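# Hang the blue mug on the mug tree

## Task

Get the blue mug hanging from the mug tree by its handle, with the mug not resting on or touching the tree's base.

## Robot and tools

Robot: two arms. left_arm (on the +y side) carries a left hand; right_arm carries a right hand. Calibrated base positions in the scene frame: left_arm (+0.047, +0.325, +0.037) m, right_arm (-0.039, -0.276, +0.028) m, each turned slightly about z. A camera stand sits behind the arms. Loose objects may get a brief shove from outside now and then.

Frames: the scene frame has its origin at table-top height, halfway between the arms' nominal bases, +x out over the table, +z up. Fixed cameras and the table use this frame. Each arm's reported hand pose, targets and offsets use that arm's own base frame. The hand point sits 0.05 m in front of the palm and 0.15 m out from the wrist face. Its +z runs along the straight fingers, +y comes out of the palm, +x crosses the palm away from the thumb on the right hand (toward the thumb on the left). Straight fingertips reach about 0.06 to 0.07 m past the point along +z and lie 0.06 m behind it along -y. A wrist bracket on the little-finger side can strike objects.

Row layout (shared by execute_actions and move): one flat list of 28 numbers, each in [-1, 1], always for both arms. Order: left dx, dy, dz, rx, ry, rz; left thumb_turn, thumb_bend, index, middle, ring, little; left force_limit, speed; then the same 14 for the right arm. The six pose numbers are an offset, not a pose: measured from that arm's Hand target when the action or move begins, along its base axes; 1.0 equals 0.6 m or 180 degrees; rx, ry, rz form one rotation vector, turning about the Hand target's position. Repeating an offset moves further. All zeros re-requests the current Hand target. The six motor numbers are absolute targets: -1 open/straight, +1 closed (thumb_turn +1 puts the thumb opposite the fingers). force_limit maps -1..+1 to about 0..10 N at the fingertip (0..15 N for the two thumb motors). speed rises from near zero at -1 to full at +0.48 and above; a full travel at full speed takes 0.49 s. For a soft grip use speed -0.94 or lower. There is no 'leave unchanged' value: resend the eight hand numbers last executed for that hand, or, if none yet, its hand_measured plus hand_force_limit and hand_speed.

Useful shapes: open hand is all six motors -1. Thumb opposed, fingers open: (+1.00, -0.65, -1.00, -1.00, -1.00, -1.00). Half-closed pinch: (+1.00, -0.28, 0.00, -0.15, -0.93, -1.00). Opposed grip holds objects about 0.035 to 0.065 m thick, handles down to about 0.025 m.

Tools:
execute_actions(actions, cameras): actions is a list of actions; each action is a table of up to 15 rows, one per 1/30 s step; a short table repeats its last row. Each row in an action counts from the same start pose. Images come back only for an empty list or when cameras names them.
move(target, speed, blend, blocking, cameras): target is one 28-number row or a list of up to 15 rows; every row's offsets count from the same starting Hand targets, not from the previous row. speed in m/s, 0.002 to 4.3, default 0.25 (turn rate twice that in rad/s), one value or one per target. blend in metres rounds corners in a list; 0 stops at each. Paths are straight, end together, last at least 0.5 s and are cut off at 10 s; they do not avoid obstacles or the other arm. Avoid paths passing near an arm's own base. blocking=false returns early while the move continues. The result adds a 'move:' line: done, off_target, moving, held or fault, and limits such as paced (pose clipped) or held (steps withheld). done means at rest within 10 mm and 2 degrees; neither done nor off_target says anything about contact.
wait(seconds 0 to 10, cameras): lets time pass holding the last command. stop(cameras): brakes a running move. zoom_image(camera, region [x0, y0, x1, y1] pixels, at most 504 by 504): closer look at the newest image of that camera. show_instructions(): shows the reference pages. finished_scene(scene=1): ends the scene irreversibly.

Cameras: cam_head_left, cam_head_right, cam_high, cam_low (896x504), cam_left_wrist, cam_right_wrist (672x504, fisheye). Passing ["all"] gives all, [] none.

Results: per arm end_effector_position (m) and end_effector_quat_wxyz in its base frame, Hand target (the last commanded pose after clipping, the base for the next offsets), joint positions, velocities and torques, motor temperatures; per hand hand_measured, hand_stopped_by (moving, target, force, stalled, fault), hand_load_n (positive when something pushes a finger open; near 0 after a lost grip), hand_force_limit, hand_speed. Action calls also list positions at some steps.

Behaviour: commanded orientation is clipped to within 40 degrees of the current one each step. The hand often rests 1 to 3 cm (sometimes 5) short, usually below the target, without any contact; send the missing offset if needed. Small turns can shift the hand point noticeably. A blocked arm keeps pushing until commanded back past its hand point. A finger motor starts only when its target changes by at least 0.002; to squeeze harder raise force_limit and send a more-closed target; to loosen send a more-open one.

Avoid: dropping the mug or letting it fall far, releasing it while moving, fast or hard impacts with the tree or table, pushing the arms into each other or one hand gripping the other's fingers, knocking anything off the work area, excessive finger loads. Holding loads or reaching stretched out heats motors; MOTOR HOT appears at 85 °C and at 100 °C the arm goes limp for 30 to 60 s. Joint ranges (rad): waist ±2.880, shoulder 0 to 3.142, elbow 0 to 3.019, wrist pitch -1.693 to 1.571, wrist yaw ±1.571, wrist roll ±2.094.

Each tool is called after "Request:" as name(argument=value, ...), one argument or row to a line, values as JSON.

Reference images:

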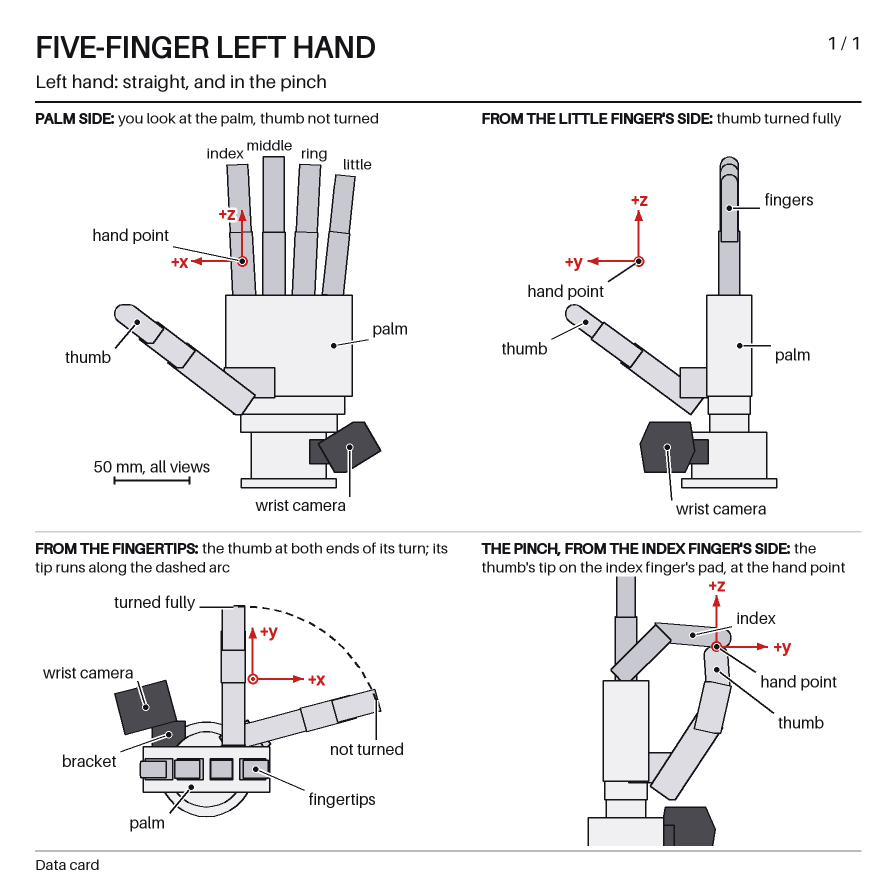

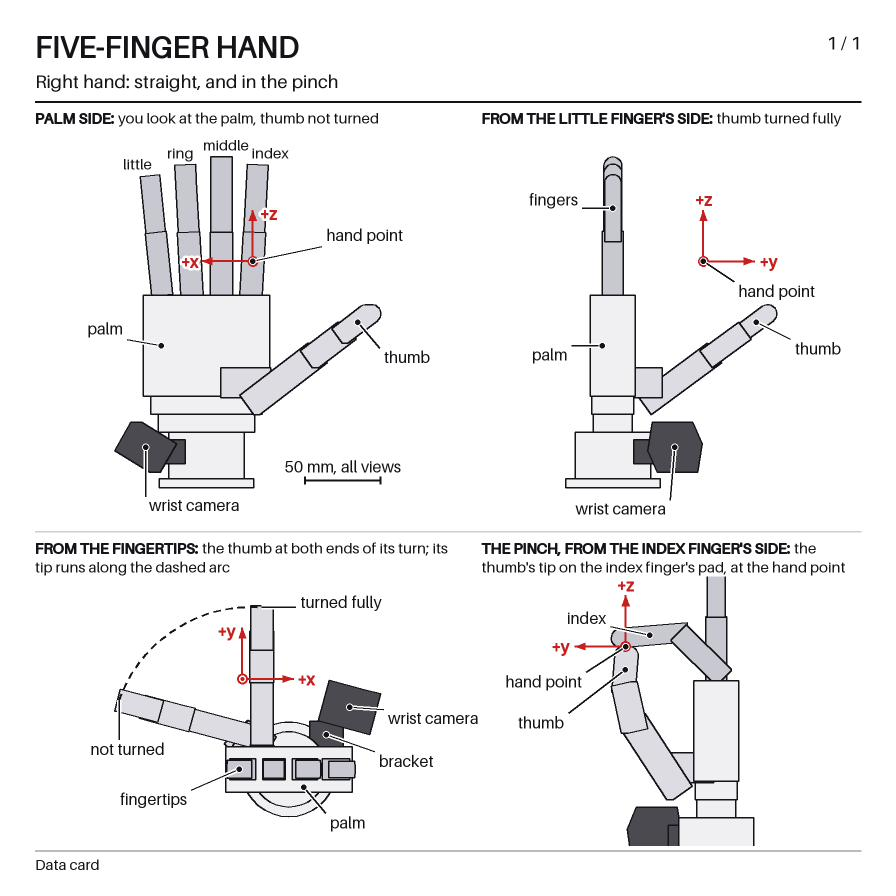

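## Session

Request:
execute_actions(
  actions=[],
)

Scene clock: 0.00 s.
left_arm: end_effector_position=(+0.6302, -0.0373, +0.0753) hand_measured=(-1.000, -1.000, -1.000, -1.000, -1.000, -1.000) hand_load_n=(+0.0, +0.0, +0.0, +0.0, +0.0, +0.0) hand_stopped_by=(target, target, target, target, target, target) hand_force_limit=0.00 hand_speed=-0.80 end_effector_quat_wxyz=(-0.070, +0.258, +0.961, -0.063) | right_arm: end_effector_position=(+0.6772, +0.0032, +0.1136) hand_measured=(-1.000, -1.000, -1.000, -1.000, -1.000, -1.000) hand_load_n=(+0.0, +0.0, +0.0, +0.0, +0.0, +0.0) hand_stopped_by=(target, target, target, target, target, target) hand_force_limit=0.00 hand_speed=-0.80 end_effector_quat_wxyz=(+0.416, +0.878, -0.154, +0.179)
Joint positions: left_arm=[-0.132 2.197 2.061 -1.591 0.106 1.972] | right_arm=[0.266 2.393 2.227 -1.451 0.938 -0.934]
Joint velocities: within noise
Joint torques (N m): no reading
Motor temperatures (°C): left_arm=[29 28 26 28 26 27] | right_arm=[31 26 30 30 29 26]
Heat: left arm: hottest waist 29 °C; right arm: hottest waist 31 °C.
Hand target: left_arm +0.6371, -0.0383, +0.0852; -0.058, +0.259, +0.962, -0.061 | right_arm +0.6803, +0.0042, +0.1088; +0.415, +0.879, -0.154, +0.179

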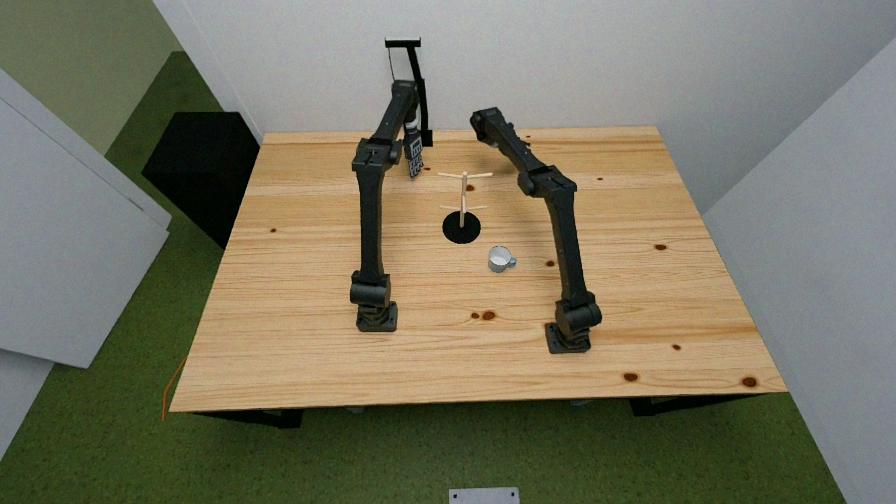

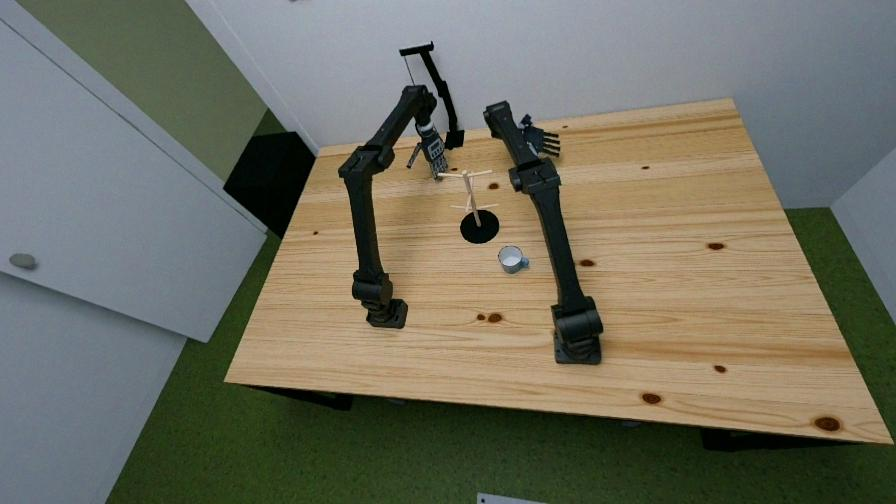

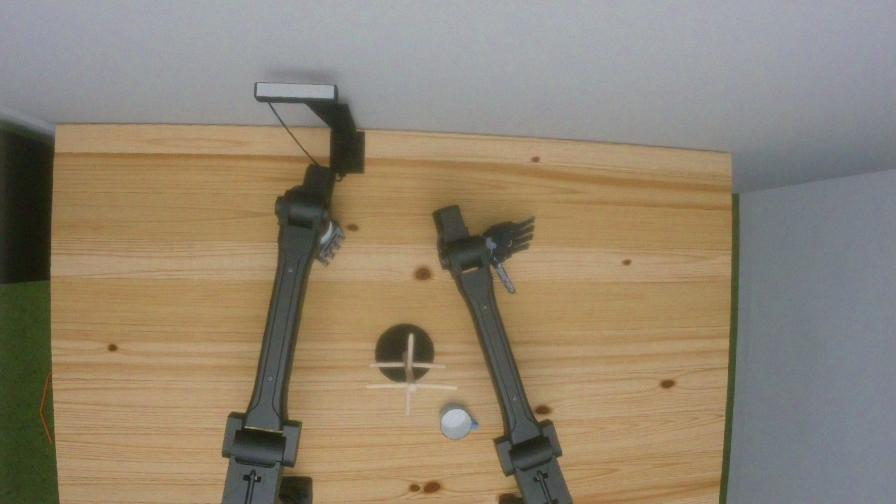

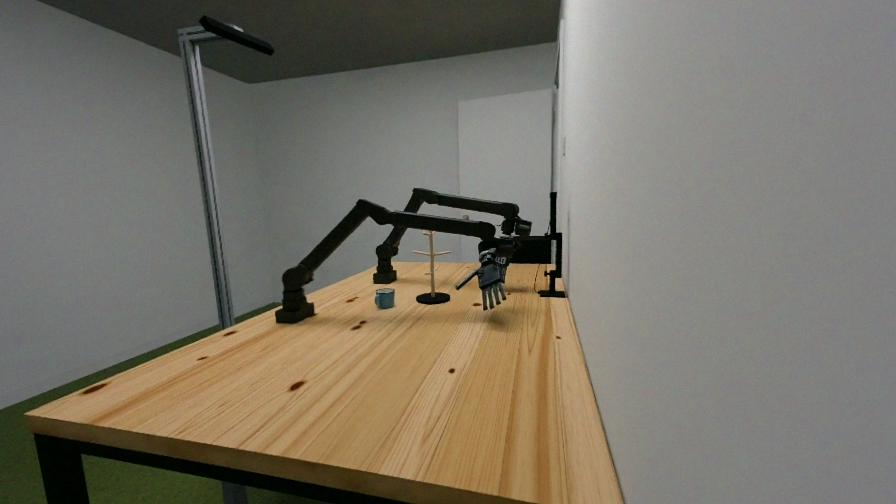

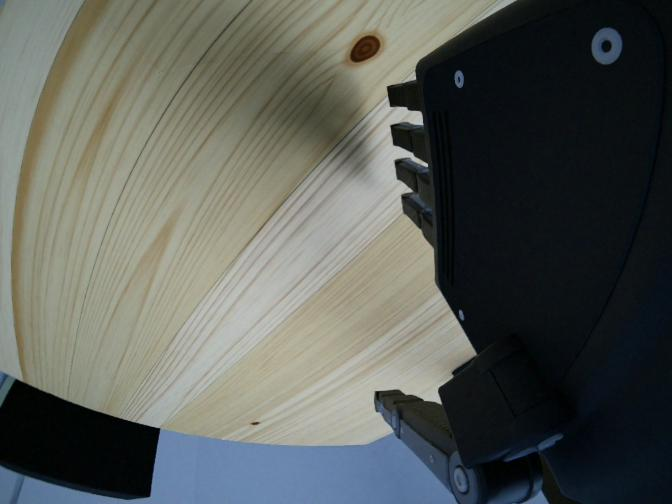

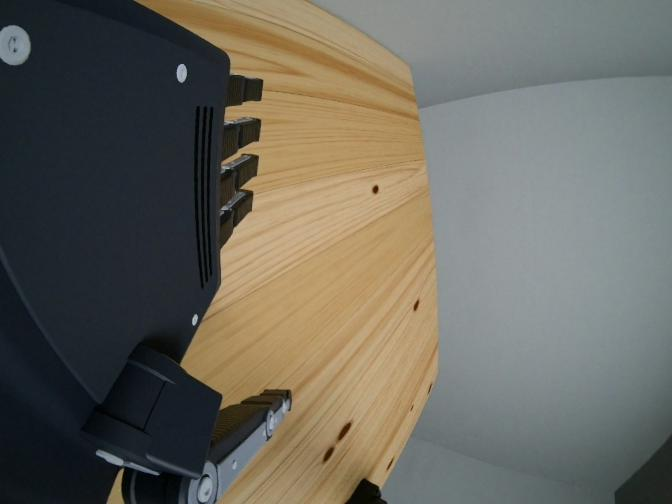

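Request:
zoom_image(
  camera="cam_head_left",
  region=[400, 140, 560, 300],
)

Request:
zoom_image(
  camera="cam_low",
  region=[350, 210, 470, 330],
)

Request:
zoom_image(
  camera="cam_high",
  region=[340, 300, 500, 460],
)

Request:
zoom_image(
  camera="cam_head_right",
  region=[410, 140, 570, 300],
)

Scaled by 3.150 from the camera's 896x504 image, which has a finer 1280x720 frame.

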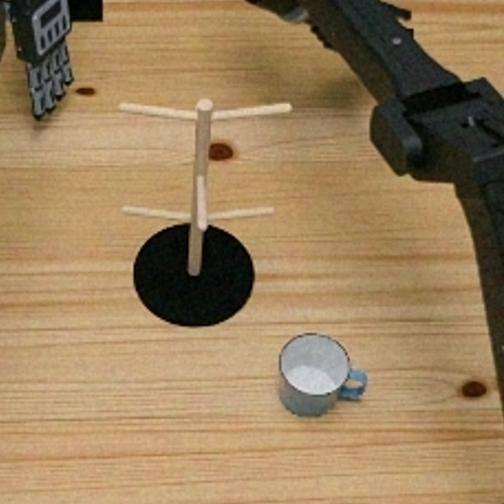

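Scaled by 4.200 from the camera's 896x504 image, which has a finer 1280x720 frame.

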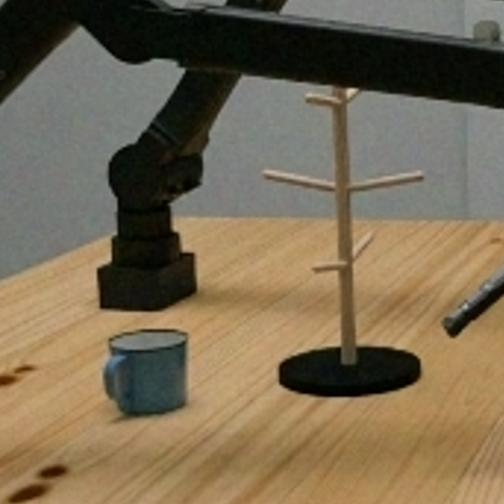

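Scaled by 3.150 from the camera's 896x504 image, which has a finer 1280x720 frame.

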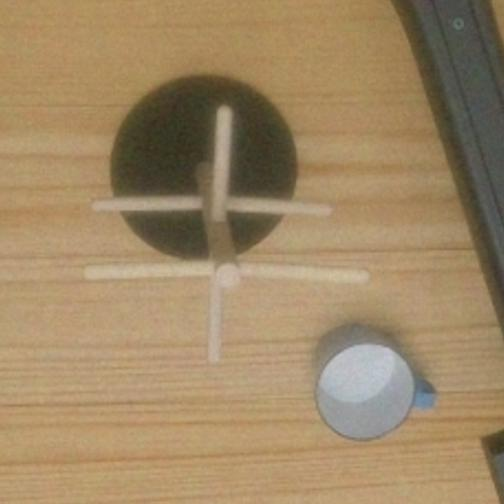

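Scaled by 3.150 from the camera's 896x504 image, which has a finer 1280x720 frame.

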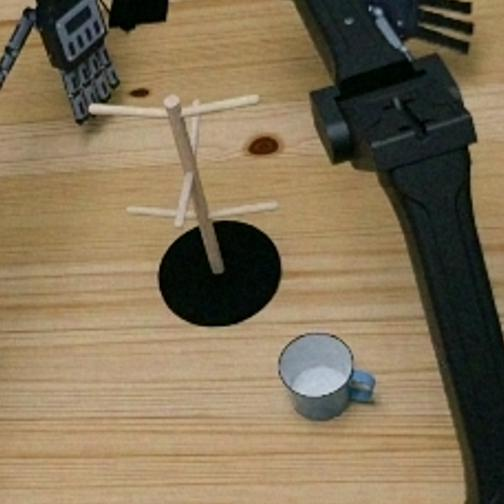

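Request:
move(
  target=[
    [-0.4618,-0.0362,0.3247,-0.071,-0.044,0.209,1,-1,-0.75,-0.8,-1,-1,0,0,-0.251,-0.119,0.0532,0,0,-0.0756,-1,-1,-1,-1,-1,-1,0,-0.8],
    [-0.7785,-0.3862,0.358,-0.143,-0.088,0.418,1,-1,-0.75,-0.8,-1,-1,0,0,-0.502,-0.238,0.1064,0,0,-0.151,-1,-1,-1,-1,-1,-1,0,-0.8],
    [-0.7202,-0.6345,0.108,-0.2038,-0.1259,0.5976,1,-1,-0.75,-0.8,-1,-1,0,0,-0.7172,-0.3403,0.152,0,0,-0.216,-1,-1,-1,-1,-1,-1,0,-0.8],
  ],
  speed=0.3,
  blend=0.06,
  cameras=["cam_head_left","cam_head_right","cam_low","cam_left_wrist"],
)

Scene clock: 96.10 s.
left_arm: end_effector_position=(+0.2038, -0.4040, +0.1400) hand_measured=(+1.000, -1.000, -0.750, -0.800, -1.000, -1.000) hand_load_n=(+0.0, +0.0, +0.0, +0.0, +0.0, +0.0) hand_stopped_by=(target, target, target, target, target, target) hand_force_limit=0.00 hand_speed=0.00 end_effector_quat_wxyz=(+0.252, -0.592, +0.713, -0.280) | right_arm: end_effector_position=(+0.2550, -0.1972, +0.1984) hand_measured=(-1.000, -1.000, -1.000, -1.000, -1.000, -1.000) hand_load_n=(+0.0, +0.0, +0.0, +0.0, +0.0, +0.0) hand_stopped_by=(target, target, target, target, target, target) hand_force_limit=0.00 hand_speed=-0.80 end_effector_quat_wxyz=(+0.449, +0.777, -0.440, +0.036)
Joint positions: left_arm=[-1.257 1.312 0.982 -0.834 -0.676 -0.928] | right_arm=[-0.162 1.505 1.084 -1.501 0.887 -0.534]
Joint torques (N m): left_arm=[-1.08 -8.12 9.66 0.84 -0.6 -0.01] | right_arm=[0.09 -9.23 5.9 -0.68 0.74 -0.14]
Motor temperatures (°C): left_arm=[29 34 33 28 26 27] | right_arm=[31 31 36 30 30 26]
Heat: left arm: hottest shoulder 34 °C; right arm: hottest elbow 36 °C.
Hand target: left_arm +0.2051, -0.4190, +0.1500; +0.247, -0.594, +0.707, -0.293 | right_arm +0.2499, -0.2001, +0.1999; +0.451, +0.777, -0.438, +0.031
Off the commanded pose: left_arm 0.018 m, 2 deg | right_arm 0.006 m, 1 deg.
move: off_target (left_arm)
Images, in order (width x height): cam_head_left 896x504, cam_head_right 896x504, cam_low 896x504, cam_left_wrist 672x504.

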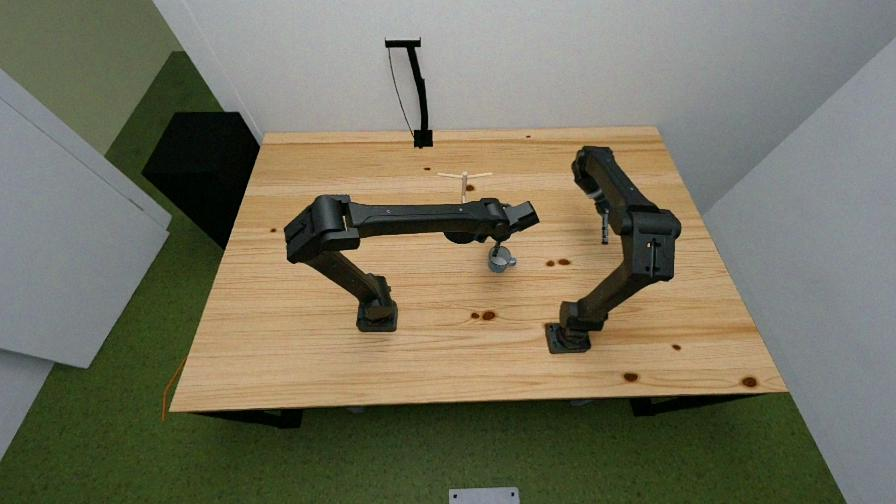

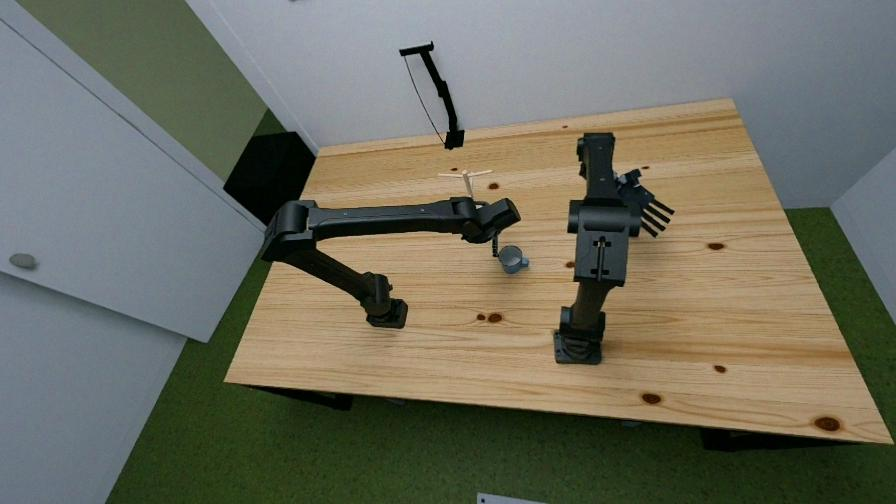

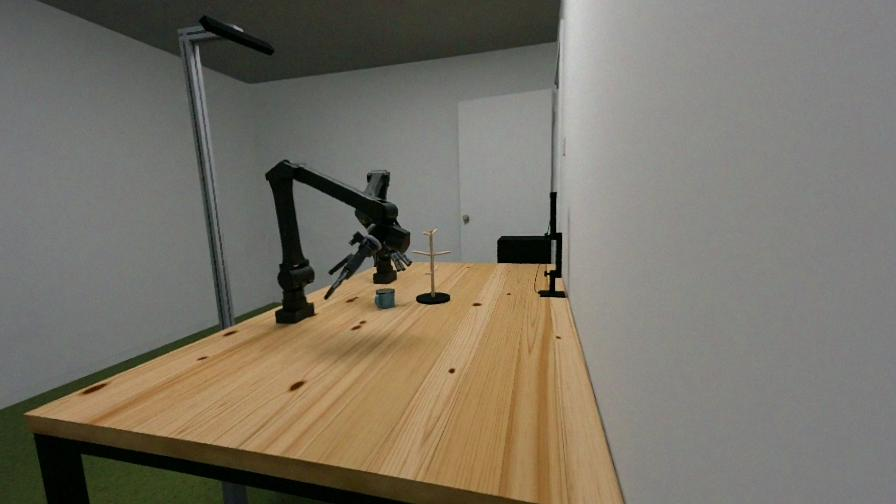

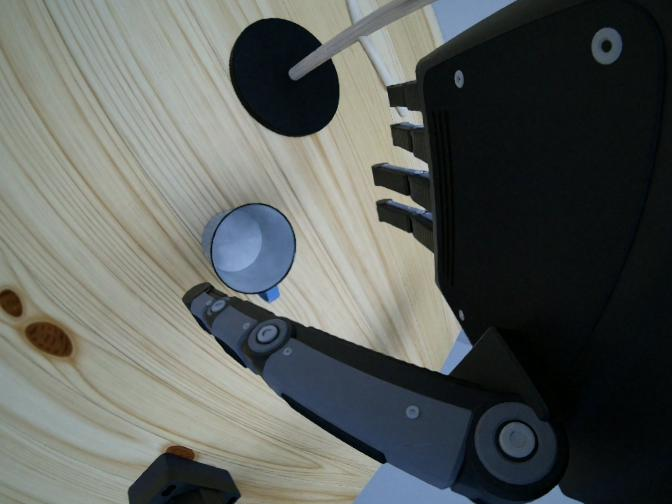

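Request:
zoom_image(
  camera="cam_head_left",
  region=[440, 180, 560, 300],
)

Request:
zoom_image(
  camera="cam_head_right",
  region=[440, 180, 560, 300],
)

Request:
zoom_image(
  camera="cam_low",
  region=[310, 200, 470, 320],
)

Scaled by 4.200 from the camera's 896x504 image, which has a finer 1280x720 frame.

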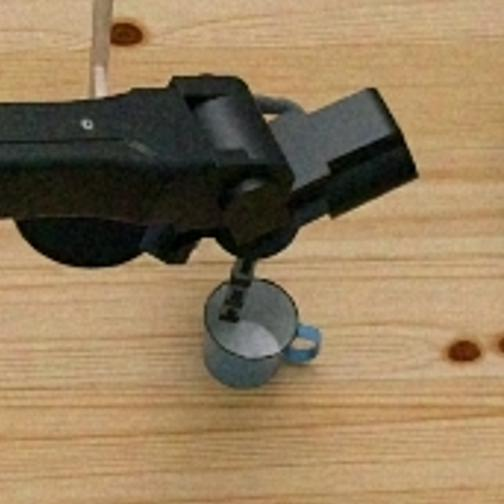

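Scaled by 4.200 from the camera's 896x504 image, which has a finer 1280x720 frame.

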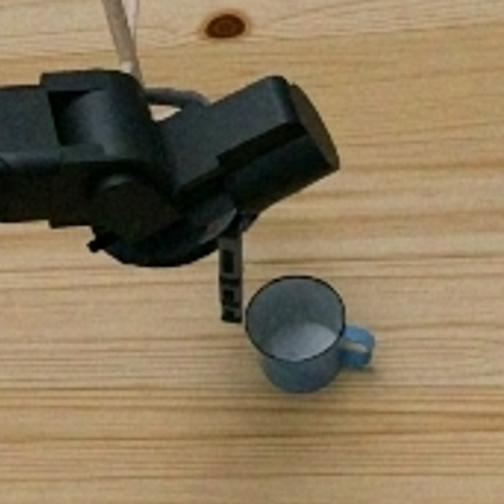

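Scaled by 3.150 from the camera's 896x504 image, which has a finer 1280x720 frame.

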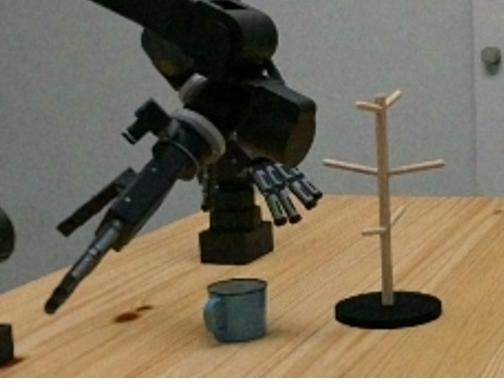

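Request:
move(
  target=[-0.0315,-0.0397,-0.07,0,0,0,1,-1,-0.75,-0.8,-1,-1,0,0,0,0,0,0,0,0,-1,-1,-1,-1,-1,-1,0,-0.8],
  speed=0.12,
  cameras=["cam_head_left","cam_head_right","cam_low","cam_left_wrist"],
)

Request:
zoom_image(
  camera="cam_head_left",
  region=[440, 200, 540, 300],
)

Request:
zoom_image(
  camera="cam_head_right",
  region=[450, 200, 550, 300],
)

Request:
zoom_image(
  camera="cam_low",
  region=[330, 220, 450, 320],
)

Scene clock: 101.07 s.
left_arm: end_effector_position=(+0.1868, -0.4337, +0.1073) hand_measured=(+1.000, -1.000, -0.750, -0.800, -1.000, -1.000) hand_load_n=(+0.0, +0.0, +0.0, +0.0, +0.0, +0.0) hand_stopped_by=(target, target, target, target, target, target) hand_force_limit=0.00 hand_speed=0.00 end_effector_quat_wxyz=(+0.249, -0.593, +0.710, -0.286) | right_arm: end_effector_position=(+0.2550, -0.1972, +0.1984) hand_measured=(-1.000, -1.000, -1.000, -1.000, -1.000, -1.000) hand_load_n=(+0.0, +0.0, +0.0, +0.0, +0.0, +0.0) hand_stopped_by=(target, target, target, target, target, target) hand_force_limit=0.00 hand_speed=-0.80 end_effector_quat_wxyz=(+0.449, +0.777, -0.440, +0.036)
Joint positions: left_arm=[-1.32 1.408 0.982 -0.77 -0.7 -1.002] | right_arm=[-0.162 1.505 1.084 -1.501 0.887 -0.534]
Joint torques (N m): left_arm=[-1.03 -9.05 7.87 1.01 -0.63 -0.04] | right_arm=[0.21 -9.41 5.89 -0.55 0.75 -0.16]
Heat: left arm: hottest shoulder 34 °C; right arm: hottest elbow 36 °C.
Hand target: left_arm +0.1861, -0.4428, +0.1080; +0.247, -0.594, +0.708, -0.293 | right_arm +0.2499, -0.2001, +0.1999; +0.451, +0.777, -0.438, +0.031
Off the commanded pose: left_arm 0.009 m, 1 deg | right_arm 0.006 m, 1 deg.
move: done
Images, in order (width x height): cam_head_left 896x504, cam_head_right 896x504, cam_low 896x504, cam_left_wrist 672x504.

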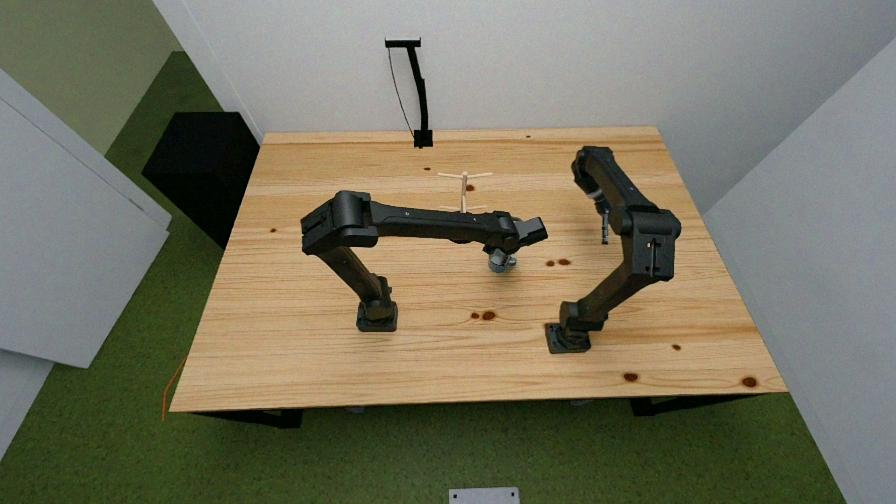

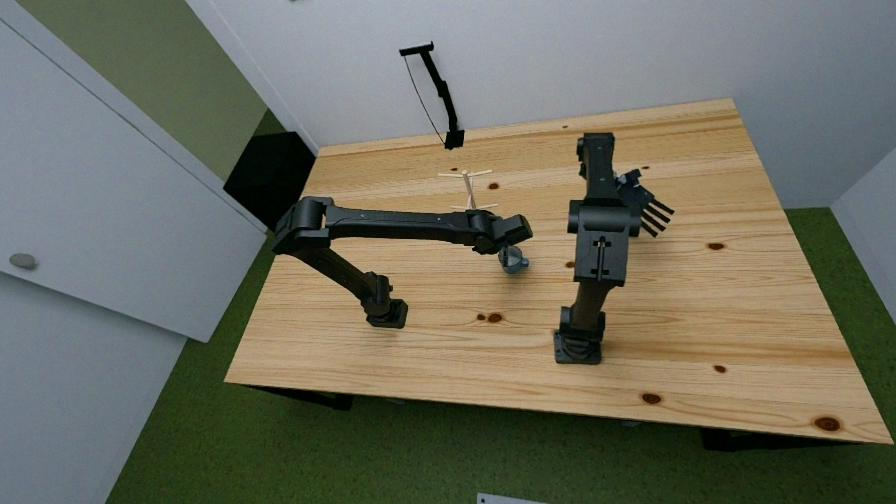

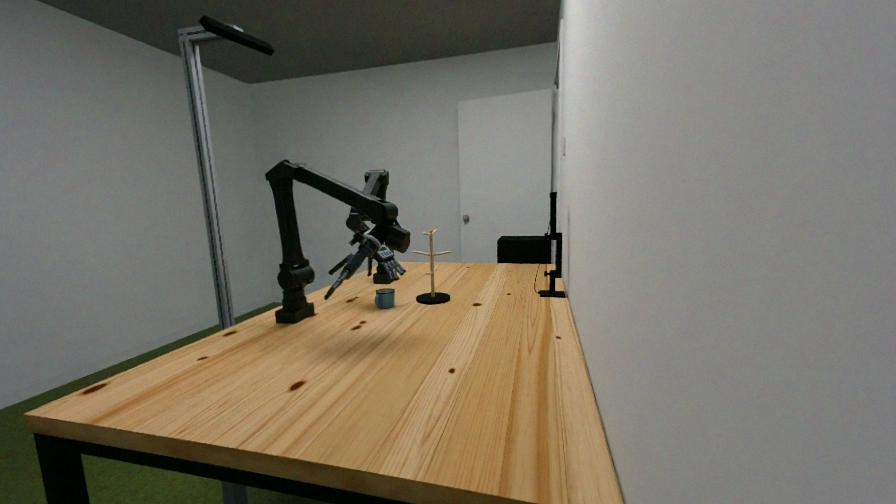

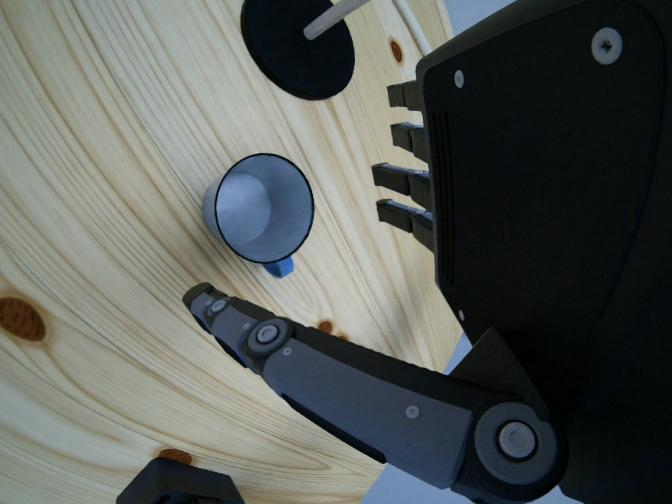

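Scaled by 5.040 from the camera's 896x504 image, which has a finer 1280x720 frame.

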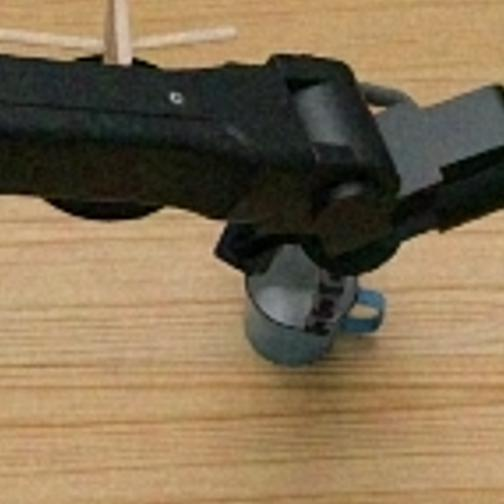

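Scaled by 5.040 from the camera's 896x504 image, which has a finer 1280x720 frame.

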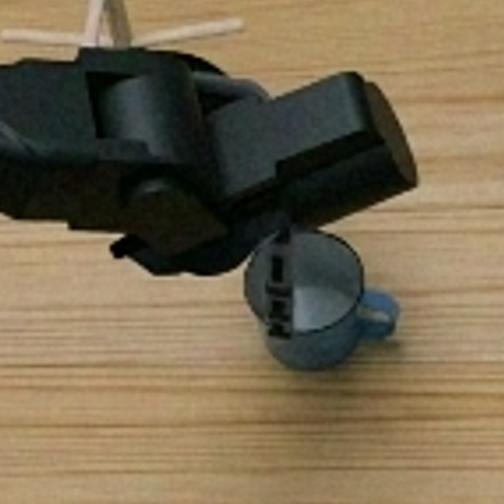

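Scaled by 4.200 from the camera's 896x504 image, which has a finer 1280x720 frame.

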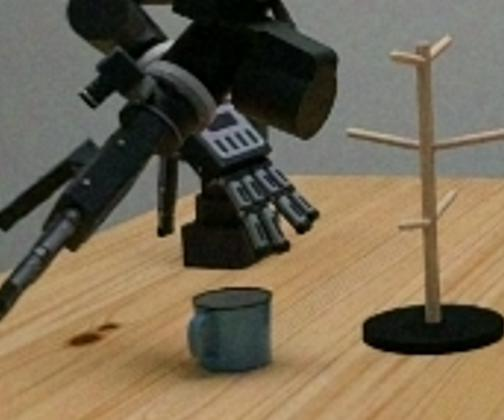

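Request:
move(
  target=[0.007,0.0107,-0.0617,0,0,0,1,-1,-0.75,-0.8,-1,-1,0,0,0,0,0,0,0,0,-1,-1,-1,-1,-1,-1,0,-0.8],
  speed=0.1,
  cameras=["cam_head_left","cam_head_right","cam_low","cam_left_wrist"],
)

Request:
zoom_image(
  camera="cam_head_left",
  region=[450, 210, 540, 300],
)

Request:
zoom_image(
  camera="cam_head_right",
  region=[460, 210, 550, 300],
)

Request:
zoom_image(
  camera="cam_low",
  region=[340, 230, 430, 320],
)

Scene clock: 104.93 s.
left_arm: end_effector_position=(+0.1868, -0.4338, +0.0746) hand_measured=(+1.000, -1.000, -0.750, -0.800, -1.000, -1.000) hand_load_n=(+0.5, +0.0, +0.0, +0.0, +0.0, +0.0) hand_stopped_by=(target, target, target, target, target, target) hand_force_limit=0.00 hand_speed=0.00 end_effector_quat_wxyz=(+0.246, -0.594, +0.707, -0.294) | right_arm: end_effector_position=(+0.2550, -0.1972, +0.1984) hand_measured=(-1.000, -1.000, -1.000, -1.000, -1.000, -1.000) hand_load_n=(+0.0, +0.0, +0.0, +0.0, +0.0, +0.0) hand_stopped_by=(target, target, target, target, target, target) hand_force_limit=0.00 hand_speed=-0.80 end_effector_quat_wxyz=(+0.449, +0.777, -0.440, +0.036)
Joint positions: left_arm=[-1.32 1.442 0.915 -0.651 -0.7 -1.001] | right_arm=[-0.162 1.505 1.084 -1.501 0.887 -0.534]
Joint torques (N m): left_arm=[0.03 -9.05 6.94 1.16 -0.43 0.1] | right_arm=[-0.26 -9.29 6.04 -0.7 0.73 -0.17]
Heat: left arm: hottest shoulder 34 °C; right arm: hottest elbow 35 °C.
Hand target: left_arm +0.1903, -0.4364, +0.0710; +0.247, -0.594, +0.708, -0.293 | right_arm +0.2499, -0.2001, +0.1999; +0.451, +0.777, -0.438, +0.031
Off the commanded pose: left_arm 0.006 m, 0 deg | right_arm 0.006 m, 1 deg.
move: done
Images, in order (width x height): cam_head_left 896x504, cam_head_right 896x504, cam_low 896x504, cam_left_wrist 672x504.

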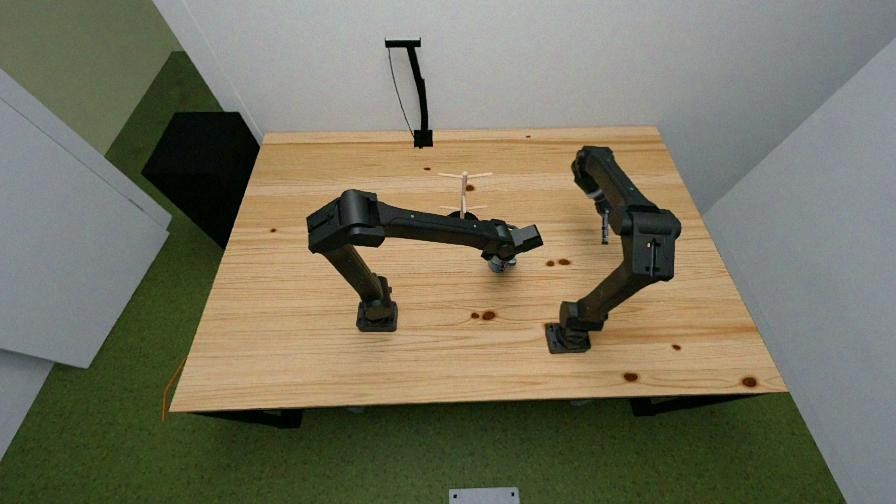

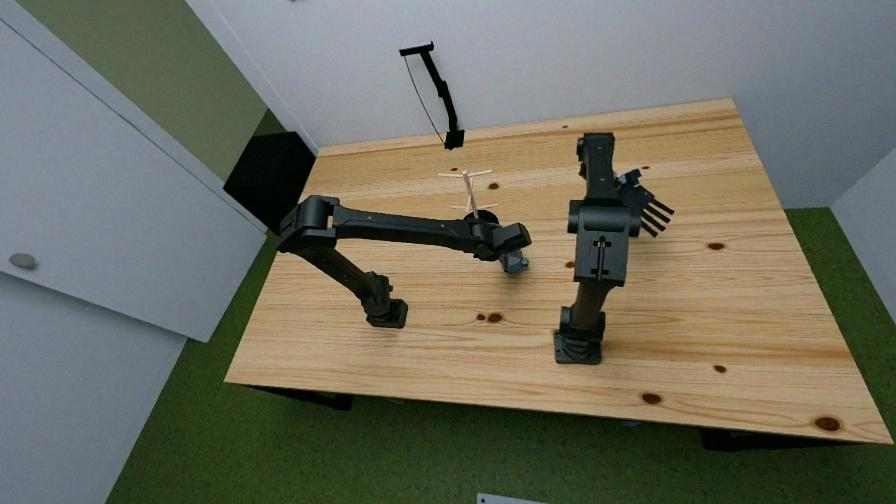

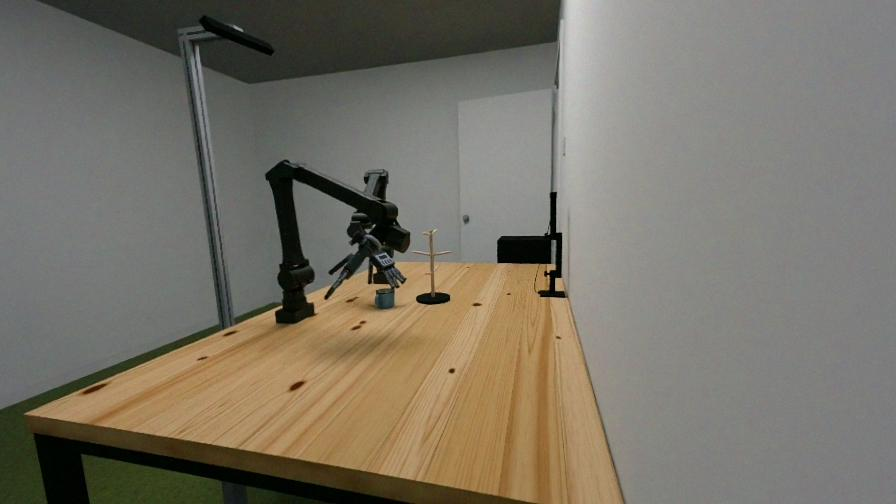

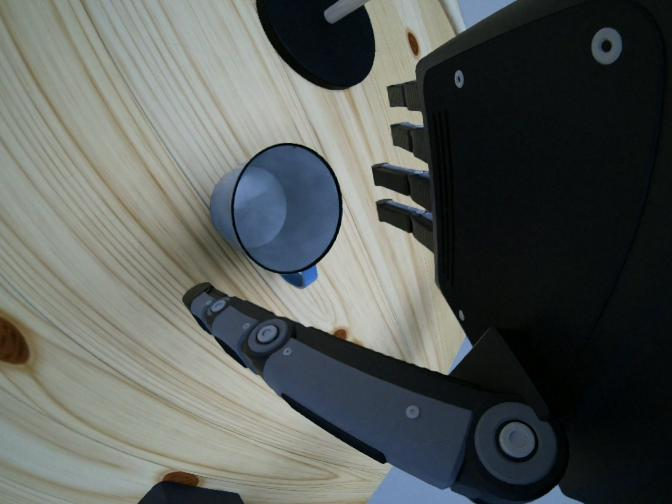

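Scaled by 5.600 from the camera's 896x504 image, which has a finer 1280x720 frame.

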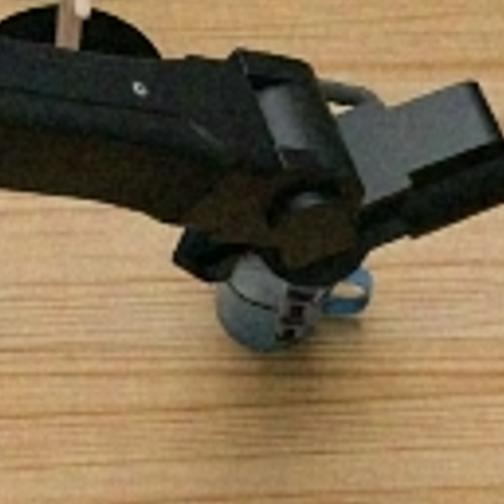

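Scaled by 5.600 from the camera's 896x504 image, which has a finer 1280x720 frame.

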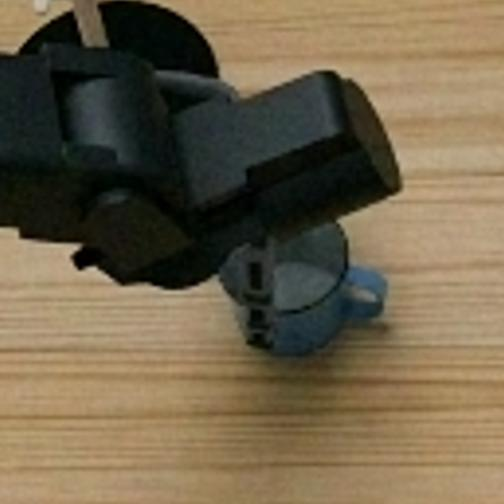

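Scaled by 5.600 from the camera's 896x504 image, which has a finer 1280x720 frame.

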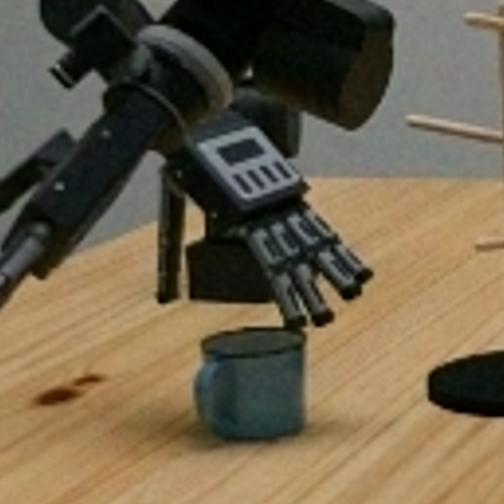

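Request:
move(
  target=[-0.001,0.0107,-0.0683,0,0,0,1,-1,-0.75,-0.8,-1,-1,0,0,0,0,0,0,0,0,-1,-1,-1,-1,-1,-1,0,-0.8],
  speed=0.1,
  cameras=["cam_head_left","cam_head_right","cam_low","cam_left_wrist"],
)

Request:
zoom_image(
  camera="cam_low",
  region=[340, 230, 430, 320],
)

Request:
zoom_image(
  camera="cam_head_left",
  region=[450, 210, 540, 300],
)

Scene clock: 112.87 s.
left_arm: end_effector_position=(+0.1863, -0.4293, +0.0360) hand_measured=(+1.000, -1.000, -0.750, -0.800, -1.000, -1.000) hand_load_n=(+0.0, +0.0, +0.0, +0.0, +0.0, +0.0) hand_stopped_by=(target, target, target, target, target, target) hand_force_limit=0.00 hand_speed=0.00 end_effector_quat_wxyz=(+0.245, -0.594, +0.707, -0.296) | right_arm: end_effector_position=(+0.2550, -0.1972, +0.1984) hand_measured=(-1.000, -1.000, -1.000, -1.000, -1.000, -1.000) hand_load_n=(+0.0, +0.0, +0.0, +0.0, +0.0, +0.5) hand_stopped_by=(target, target, target, target, target, target) hand_force_limit=0.00 hand_speed=-0.80 end_effector_quat_wxyz=(+0.449, +0.777, -0.440, +0.036)
Joint positions: left_arm=[-1.319 1.492 0.846 -0.525 -0.701 -0.998] | right_arm=[-0.162 1.505 1.084 -1.501 0.887 -0.534]
Joint torques (N m): left_arm=[0.15 -9 6.3 1.03 -0.36 0.08] | right_arm=[0.15 -9.11 6 -0.65 0.74 -0.17]
Heat: left arm: hottest shoulder 34 °C; right arm: hottest elbow 35 °C.
Hand target: left_arm +0.1897, -0.4299, +0.0300; +0.247, -0.594, +0.708, -0.293 | right_arm +0.2499, -0.2001, +0.1999; +0.451, +0.777, -0.438, +0.031
Off the commanded pose: left_arm 0.007 m, 0 deg | right_arm 0.006 m, 1 deg.
move: done
Images, in order (width x height): cam_head_left 896x504, cam_head_right 896x504, cam_low 896x504, cam_left_wrist 672x504.

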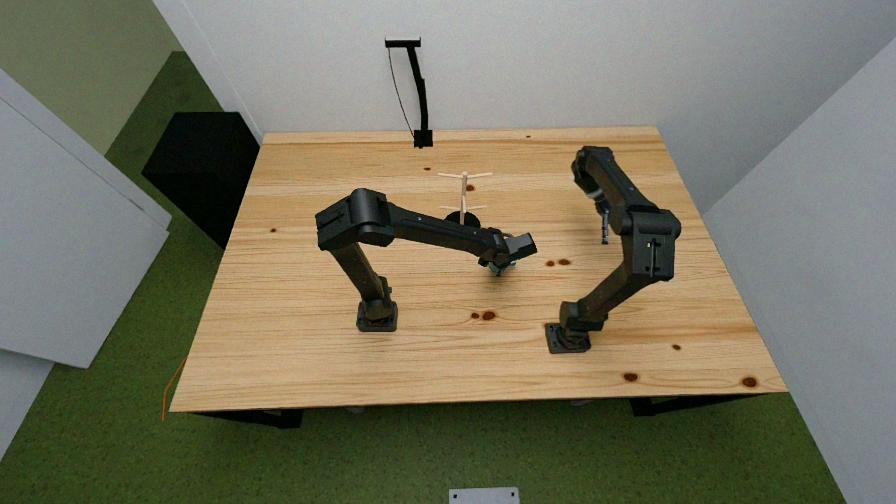

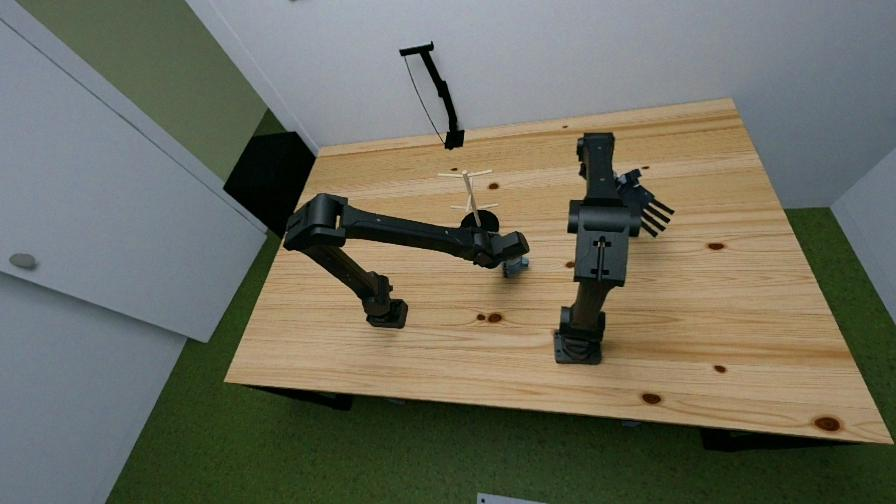

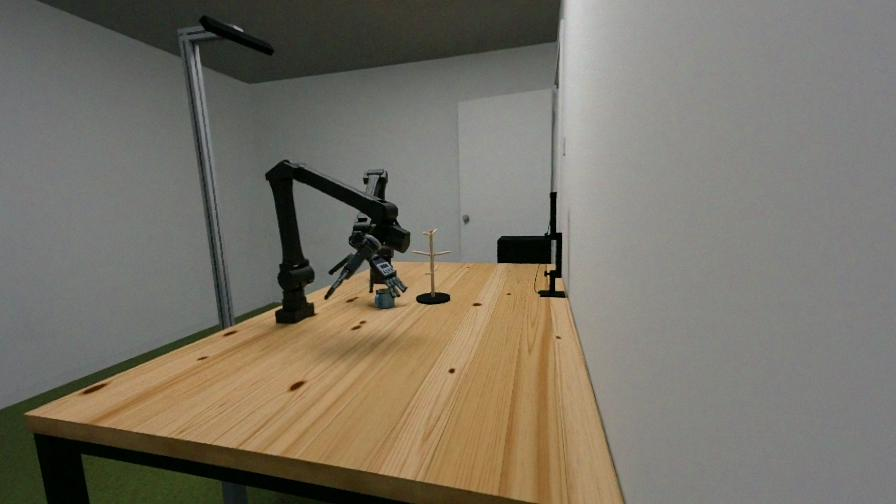

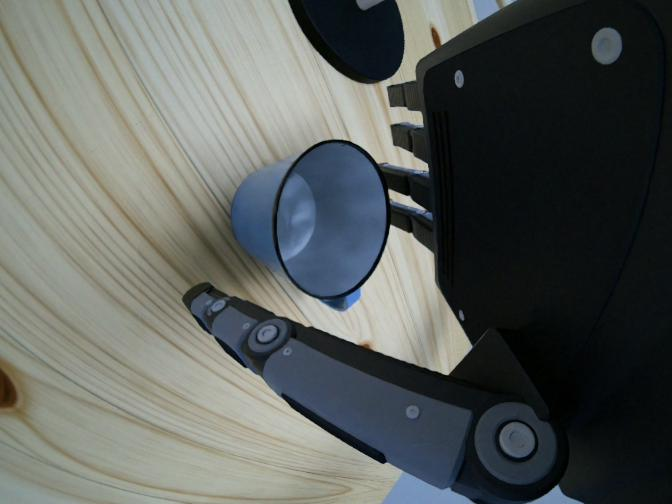

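Scaled by 5.600 from the camera's 896x504 image, which has a finer 1280x720 frame.

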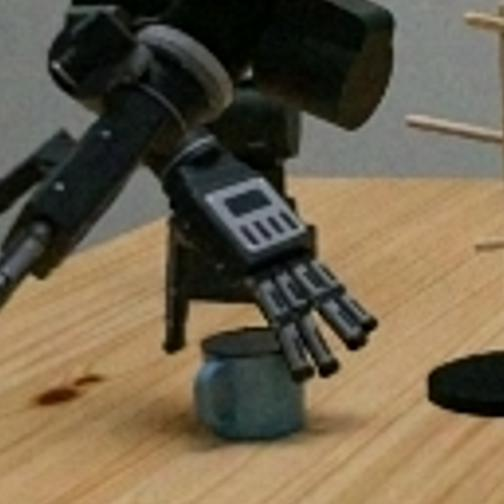

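Scaled by 5.600 from the camera's 896x504 image, which has a finer 1280x720 frame.

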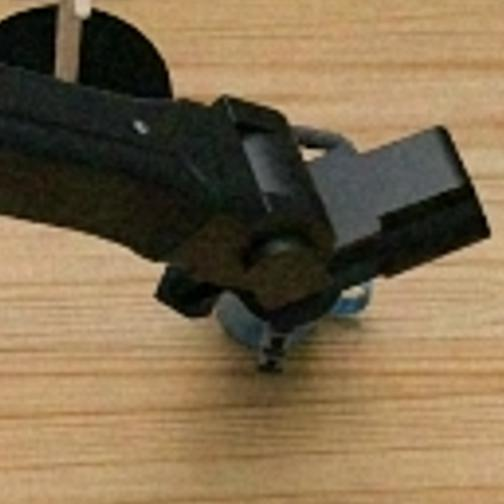

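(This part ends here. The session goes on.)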